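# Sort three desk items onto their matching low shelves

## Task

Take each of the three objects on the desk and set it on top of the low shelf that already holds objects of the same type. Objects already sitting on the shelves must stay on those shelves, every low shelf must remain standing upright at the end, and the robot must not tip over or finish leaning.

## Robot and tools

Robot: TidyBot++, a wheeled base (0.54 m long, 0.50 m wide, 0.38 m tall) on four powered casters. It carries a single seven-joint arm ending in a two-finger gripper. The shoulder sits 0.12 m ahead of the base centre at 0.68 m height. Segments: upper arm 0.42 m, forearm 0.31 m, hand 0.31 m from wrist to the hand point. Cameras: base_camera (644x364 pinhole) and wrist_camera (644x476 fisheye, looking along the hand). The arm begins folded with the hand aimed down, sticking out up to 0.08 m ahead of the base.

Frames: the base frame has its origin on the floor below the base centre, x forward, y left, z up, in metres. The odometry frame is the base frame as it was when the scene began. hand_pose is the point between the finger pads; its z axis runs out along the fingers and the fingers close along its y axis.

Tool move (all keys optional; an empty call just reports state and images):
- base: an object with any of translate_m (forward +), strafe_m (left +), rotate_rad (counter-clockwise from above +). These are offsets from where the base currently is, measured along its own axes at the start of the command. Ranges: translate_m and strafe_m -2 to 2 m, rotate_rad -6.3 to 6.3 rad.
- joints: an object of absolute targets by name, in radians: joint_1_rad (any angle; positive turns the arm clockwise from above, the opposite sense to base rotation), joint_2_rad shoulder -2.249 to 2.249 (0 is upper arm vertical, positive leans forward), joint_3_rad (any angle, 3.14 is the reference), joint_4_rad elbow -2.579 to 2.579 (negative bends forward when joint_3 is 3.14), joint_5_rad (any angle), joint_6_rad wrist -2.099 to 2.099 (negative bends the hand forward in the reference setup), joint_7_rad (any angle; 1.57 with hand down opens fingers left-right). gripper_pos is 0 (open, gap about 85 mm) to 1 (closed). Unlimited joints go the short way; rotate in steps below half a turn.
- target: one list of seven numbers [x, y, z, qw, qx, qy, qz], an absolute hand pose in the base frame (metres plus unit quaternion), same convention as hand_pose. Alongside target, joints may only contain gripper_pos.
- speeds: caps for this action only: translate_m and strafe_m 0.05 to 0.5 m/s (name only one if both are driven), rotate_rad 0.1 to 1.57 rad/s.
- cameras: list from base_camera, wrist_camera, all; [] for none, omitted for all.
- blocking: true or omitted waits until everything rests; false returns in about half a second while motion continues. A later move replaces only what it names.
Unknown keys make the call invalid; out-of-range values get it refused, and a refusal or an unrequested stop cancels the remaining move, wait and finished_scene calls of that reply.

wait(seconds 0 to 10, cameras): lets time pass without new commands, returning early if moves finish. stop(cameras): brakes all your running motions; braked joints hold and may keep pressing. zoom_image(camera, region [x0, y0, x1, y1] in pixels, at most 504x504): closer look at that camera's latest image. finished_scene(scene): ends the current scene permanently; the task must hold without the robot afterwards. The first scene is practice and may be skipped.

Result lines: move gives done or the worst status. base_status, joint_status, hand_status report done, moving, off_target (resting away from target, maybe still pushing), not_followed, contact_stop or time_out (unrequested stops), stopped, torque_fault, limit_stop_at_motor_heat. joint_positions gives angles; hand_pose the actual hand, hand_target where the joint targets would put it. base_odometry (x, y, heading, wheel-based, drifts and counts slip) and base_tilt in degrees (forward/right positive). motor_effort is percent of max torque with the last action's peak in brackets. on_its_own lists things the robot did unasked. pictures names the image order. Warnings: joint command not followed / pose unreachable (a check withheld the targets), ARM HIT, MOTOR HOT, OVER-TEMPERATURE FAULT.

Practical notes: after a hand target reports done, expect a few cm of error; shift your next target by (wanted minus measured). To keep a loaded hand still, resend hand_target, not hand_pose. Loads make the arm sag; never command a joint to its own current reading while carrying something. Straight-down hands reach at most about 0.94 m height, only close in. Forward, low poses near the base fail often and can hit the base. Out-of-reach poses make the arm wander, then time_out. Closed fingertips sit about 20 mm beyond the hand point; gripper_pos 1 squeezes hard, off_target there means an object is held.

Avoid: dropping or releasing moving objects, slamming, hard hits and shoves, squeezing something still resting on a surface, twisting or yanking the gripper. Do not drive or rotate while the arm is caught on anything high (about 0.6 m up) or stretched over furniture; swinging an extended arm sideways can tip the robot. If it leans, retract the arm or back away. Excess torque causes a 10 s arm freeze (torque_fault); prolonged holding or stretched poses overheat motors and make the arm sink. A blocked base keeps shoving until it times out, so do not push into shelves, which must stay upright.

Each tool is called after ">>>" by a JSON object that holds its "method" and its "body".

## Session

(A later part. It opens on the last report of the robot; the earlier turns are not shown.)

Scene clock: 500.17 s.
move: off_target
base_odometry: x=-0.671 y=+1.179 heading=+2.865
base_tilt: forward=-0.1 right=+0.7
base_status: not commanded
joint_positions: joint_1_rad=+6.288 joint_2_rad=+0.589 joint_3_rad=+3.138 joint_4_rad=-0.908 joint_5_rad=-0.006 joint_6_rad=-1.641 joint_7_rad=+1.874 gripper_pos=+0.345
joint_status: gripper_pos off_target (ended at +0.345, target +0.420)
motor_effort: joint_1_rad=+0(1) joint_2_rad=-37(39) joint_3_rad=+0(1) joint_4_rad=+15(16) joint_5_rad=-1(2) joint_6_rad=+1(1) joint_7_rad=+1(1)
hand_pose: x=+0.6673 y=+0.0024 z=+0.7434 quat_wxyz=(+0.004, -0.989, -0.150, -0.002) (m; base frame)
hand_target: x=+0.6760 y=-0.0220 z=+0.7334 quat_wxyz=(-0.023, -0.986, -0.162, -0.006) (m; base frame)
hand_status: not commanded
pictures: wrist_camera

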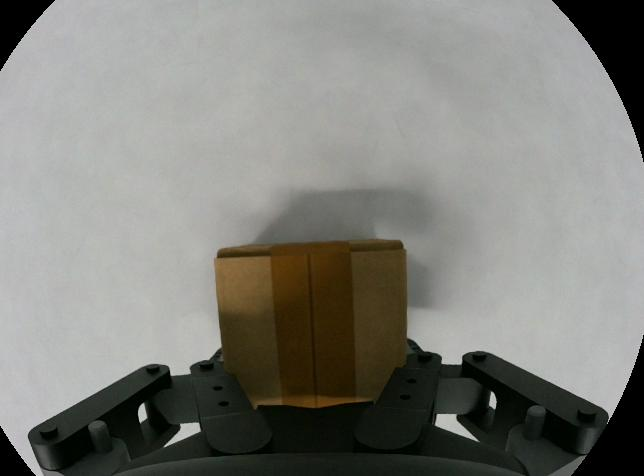

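>>> {"method": "move", "body": {"joints": {"joint_2_rad": 0.43, "joint_6_rad": -1.85}, "cameras": ["wrist_camera"]}}

>>> {"method": "move", "body": {"base": {"translate_m": -2.0, "strafe_m": 0.9, "rotate_rad": 3.062}, "joints": {"joint_1_rad": 0.0, "joint_2_rad": -0.1, "joint_4_rad": -1.6, "joint_6_rad": -0.6, "joint_7_rad": 1.526}, "cameras": ["wrist_camera", "base_camera"]}}

Scene clock: 513.60 s.
move: done
base_odometry: x=-0.671 y=+1.179 heading=+2.865
base_tilt: forward=-0.1 right=+0.7
base_status: not commanded
joint_positions: joint_1_rad=+6.288 joint_2_rad=+0.416 joint_3_rad=+3.138 joint_4_rad=-0.914 joint_5_rad=-0.006 joint_6_rad=-1.809 joint_7_rad=+1.874 gripper_pos=+0.345
joint_status: all done
motor_effort: joint_1_rad=+0(1) joint_2_rad=-33(42) joint_3_rad=+0(0) joint_4_rad=+16(17) joint_5_rad=-1(1) joint_6_rad=+0(2) joint_7_rad=+1(1)
hand_pose: x=+0.5952 y=+0.0025 z=+0.8303 quat_wxyz=(+0.004, -0.989, -0.151, -0.002) (m; base frame)
hand_target: x=+0.5816 y=-0.0199 z=+0.8215 quat_wxyz=(-0.016, -0.987, -0.158, +0.035) (m; base frame)
hand_status: not commanded
pictures: wrist_camera

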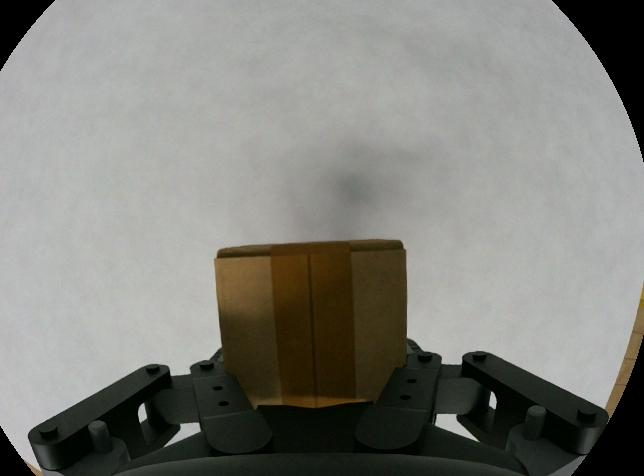

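Scene clock: 519.70 s.
move: done
base_odometry: x=+1.008 y=-0.232 heading=-0.355
base_tilt: forward=-0.1 right=+0.7
base_status: done
joint_positions: joint_1_rad=+6.287 joint_2_rad=-0.100 joint_3_rad=+3.137 joint_4_rad=-1.589 joint_5_rad=+0.005 joint_6_rad=-0.645 joint_7_rad=+1.567 gripper_pos=+0.345
joint_status: all done
motor_effort: joint_1_rad=+0(5) joint_2_rad=-20(37) joint_3_rad=+1(3) joint_4_rad=+21(22) joint_5_rad=-1(3) joint_6_rad=+9(10) joint_7_rad=+0(2)
hand_pose: x=+0.6535 y=+0.0011 z=+0.9599 quat_wxyz=(-0.002, -0.876, +0.000, -0.483) (m; base frame)
hand_target: x=+0.6593 y=-0.0057 z=+0.9657 quat_wxyz=(-0.009, -0.867, +0.009, -0.498) (m; base frame)
hand_status: not commanded
pictures: base_camera, wrist_camera

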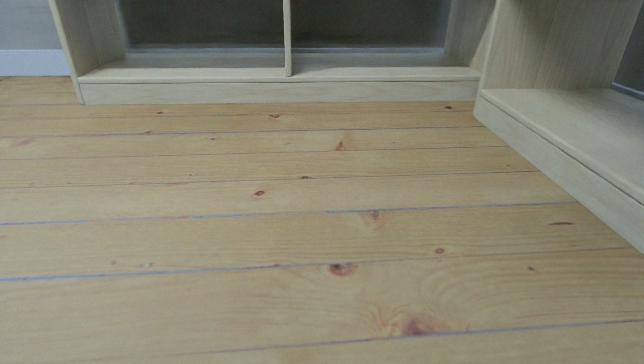

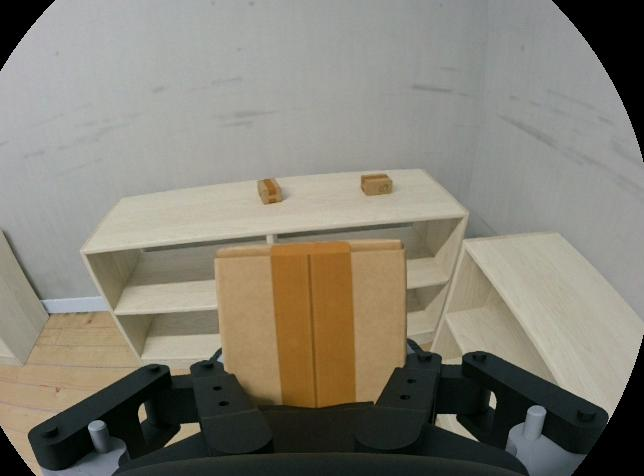

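>>> {"method": "move", "body": {"base": {"translate_m": 0.92, "strafe_m": 0.45}, "joints": {"joint_2_rad": 0.336, "joint_4_rad": -1.479, "joint_6_rad": -1.363}, "cameras": ["wrist_camera", "base_camera"]}}

Scene clock: 538.30 s.
move: done
base_odometry: x=+2.027 y=-0.131 heading=-0.356
base_tilt: forward=+0.0 right=+0.7
base_status: done
joint_positions: joint_1_rad=+6.287 joint_2_rad=+0.327 joint_3_rad=+3.137 joint_4_rad=-1.498 joint_5_rad=+0.005 joint_6_rad=-1.321 joint_7_rad=+1.567 gripper_pos=+0.345
joint_status: all done
motor_effort: joint_1_rad=+0(1) joint_2_rad=-29(32) joint_3_rad=+0(1) joint_4_rad=+16(22) joint_5_rad=-1(1) joint_6_rad=+0(10) joint_7_rad=+1(1)
hand_pose: x=+0.5572 y=+0.0001 z=+0.6902 quat_wxyz=(-0.002, -1.000, +0.001, +0.002) (m; base frame)
hand_target: x=+0.5515 y=-0.0117 z=+0.6922 quat_wxyz=(-0.022, -0.999, +0.017, +0.018) (m; base frame)
hand_status: not commanded
pictures: base_camera, wrist_camera

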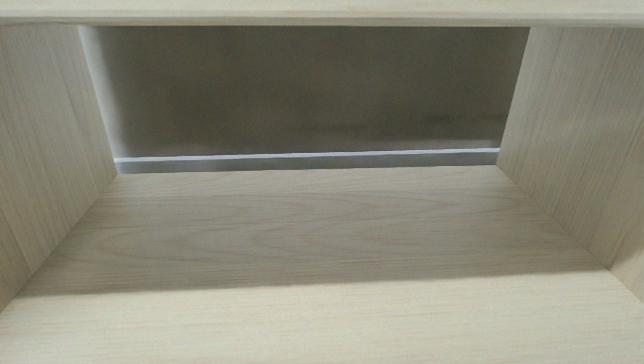

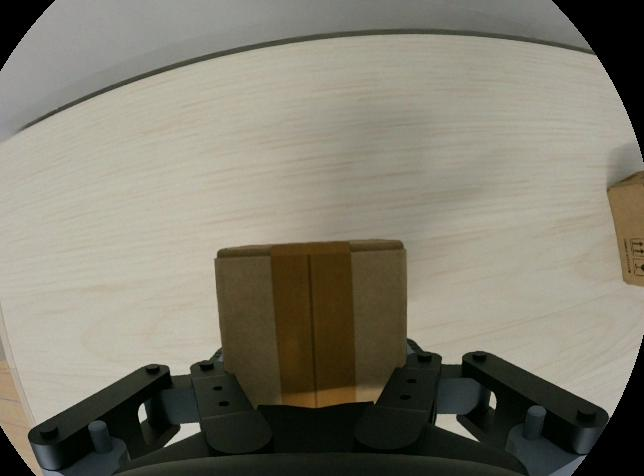

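>>> {"method": "move", "body": {"joints": {"joint_2_rad": 0.3726, "joint_4_rad": -1.618, "joint_6_rad": -1.131}, "cameras": []}}

>>> {"method": "move", "body": {"joints": {"joint_2_rad": 0.3822, "joint_4_rad": -1.638, "joint_6_rad": -1.101}, "cameras": ["wrist_camera"]}}

Scene clock: 542.60 s.
move: done
base_odometry: x=+2.027 y=-0.131 heading=-0.356
base_tilt: forward=-0.1 right=+0.7
base_status: not commanded
joint_positions: joint_1_rad=+6.287 joint_2_rad=+0.360 joint_3_rad=+3.137 joint_4_rad=-1.607 joint_5_rad=+0.005 joint_6_rad=-1.174 joint_7_rad=+1.567 gripper_pos=+0.345
joint_status: all done
motor_effort: joint_1_rad=+0(0) joint_2_rad=-30(32) joint_3_rad=+0(0) joint_4_rad=+15(16) joint_5_rad=-1(1) joint_6_rad=+0(2) joint_7_rad=+1(1)
hand_pose: x=+0.5571 y=+0.0003 z=+0.6430 quat_wxyz=(-0.002, -1.000, +0.000, +0.000) (m; base frame)
hand_target: x=+0.5656 y=-0.0106 z=+0.6346 quat_wxyz=(-0.020, -1.000, +0.012, -0.010) (m; base frame)
hand_status: not commanded
pictures: none
No camera images: "cameras" was empty.

Scene clock: 543.23 s.
move: done
base_odometry: x=+2.027 y=-0.131 heading=-0.356
base_tilt: forward=-0.1 right=+0.8
base_status: not commanded
joint_positions: joint_1_rad=+6.287 joint_2_rad=+0.364 joint_3_rad=+3.137 joint_4_rad=-1.625 joint_5_rad=+0.005 joint_6_rad=-1.141 joint_7_rad=+1.567 gripper_pos=+0.345
joint_status: all done
motor_effort: joint_1_rad=+0(0) joint_2_rad=-30(30) joint_3_rad=+0(0) joint_4_rad=+14(15) joint_5_rad=-1(1) joint_6_rad=+1(1) joint_7_rad=+0(1)
hand_pose: x=+0.5594 y=+0.0003 z=+0.6360 quat_wxyz=(-0.002, -1.000, +0.000, -0.006) (m; base frame)
hand_target: x=+0.5655 y=-0.0104 z=+0.6246 quat_wxyz=(-0.020, -1.000, +0.012, -0.011) (m; base frame)
hand_status: not commanded
pictures: wrist_camera

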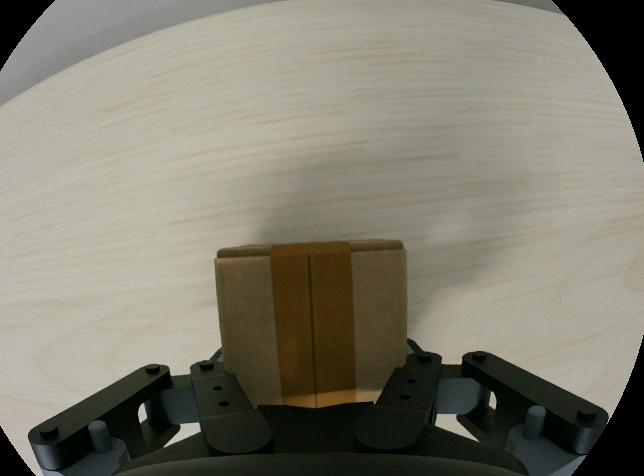

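>>> {"method": "move", "body": {"joints": {"joint_2_rad": 0.389, "joint_4_rad": -1.653, "joint_6_rad": -1.079}, "cameras": []}}

Scene clock: 544.57 s.
move: done
base_odometry: x=+2.027 y=-0.131 heading=-0.356
base_tilt: forward=-0.1 right=+0.7
base_status: not commanded
joint_positions: joint_1_rad=+6.287 joint_2_rad=+0.365 joint_3_rad=+3.137 joint_4_rad=-1.637 joint_5_rad=+0.005 joint_6_rad=-1.120 joint_7_rad=+1.567 gripper_pos=+0.345
joint_status: all done
motor_effort: joint_1_rad=+0(0) joint_2_rad=-25(30) joint_3_rad=+0(0) joint_4_rad=+12(15) joint_5_rad=+0(1) joint_6_rad=+1(2) joint_7_rad=+0(1)
hand_pose: x=+0.5606 y=+0.0003 z=+0.6321 quat_wxyz=(-0.002, -1.000, +0.000, -0.009) (m; base frame)
hand_target: x=+0.5652 y=-0.0103 z=+0.6174 quat_wxyz=(-0.019, -1.000, +0.011, -0.011) (m; base frame)
hand_status: not commanded
pictures: none
No camera images: "cameras" was empty.

>>> {"method": "move", "body": {"joints": {"gripper_pos": 0.12}, "cameras": []}}

>>> {"method": "move", "body": {"joints": {"joint_2_rad": 0.32, "joint_4_rad": -1.35, "joint_6_rad": -1.53, "gripper_pos": 0.0}, "cameras": ["wrist_camera"]}}

Scene clock: 546.20 s.
move: done
base_odometry: x=+2.027 y=-0.131 heading=-0.356
base_tilt: forward=-0.1 right=+0.7
base_status: not commanded
joint_positions: joint_1_rad=+6.287 joint_2_rad=+0.368 joint_3_rad=+3.137 joint_4_rad=-1.638 joint_5_rad=+0.005 joint_6_rad=-1.119 joint_7_rad=+1.567 gripper_pos=+0.120
joint_status: all done
motor_effort: joint_1_rad=+0(1) joint_2_rad=-29(30) joint_3_rad=+0(0) joint_4_rad=+14(14) joint_5_rad=-1(1) joint_6_rad=+0(1) joint_7_rad=+0(1)
hand_pose: x=+0.5607 y=+0.0003 z=+0.6309 quat_wxyz=(-0.002, -1.000, +0.000, -0.009) (m; base frame)
hand_target: x=+0.5652 y=-0.0103 z=+0.6174 quat_wxyz=(-0.019, -1.000, +0.011, -0.011) (m; base frame)
hand_status: not commanded
pictures: none
No camera images: "cameras" was empty.

Scene clock: 547.97 s.
move: done
base_odometry: x=+2.027 y=-0.131 heading=-0.356
base_tilt: forward=-0.1 right=+0.8
base_status: not commanded
joint_positions: joint_1_rad=+6.287 joint_2_rad=+0.311 joint_3_rad=+3.137 joint_4_rad=-1.366 joint_5_rad=+0.005 joint_6_rad=-1.485 joint_7_rad=+1.567 gripper_pos=+0.000
joint_status: all done
motor_effort: joint_1_rad=+0(1) joint_2_rad=-29(32) joint_3_rad=+0(1) joint_4_rad=+15(16) joint_5_rad=-1(1) joint_6_rad=+0(2) joint_7_rad=+0(1)
hand_pose: x=+0.5540 y=+0.0000 z=+0.7381 quat_wxyz=(-0.002, -1.000, +0.001, +0.010) (m; base frame)
hand_target: x=+0.5460 y=-0.0120 z=+0.7396 quat_wxyz=(-0.023, -0.999, +0.020, +0.029) (m; base frame)
hand_status: not commanded
pictures: wrist_camera

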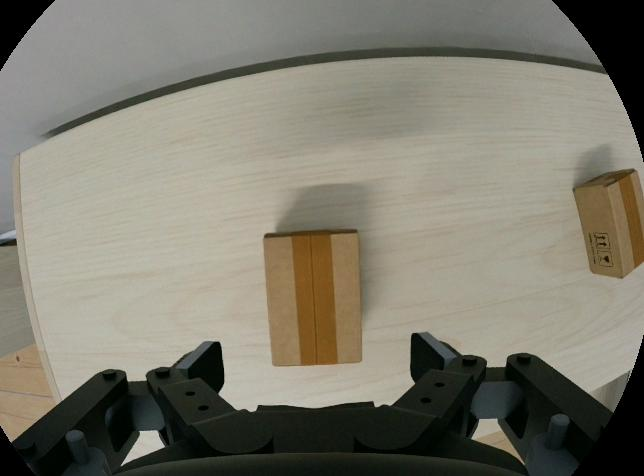

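>>> {"method": "finished_scene", "body": {"scene": 1}}

The scene is finished: the task was done.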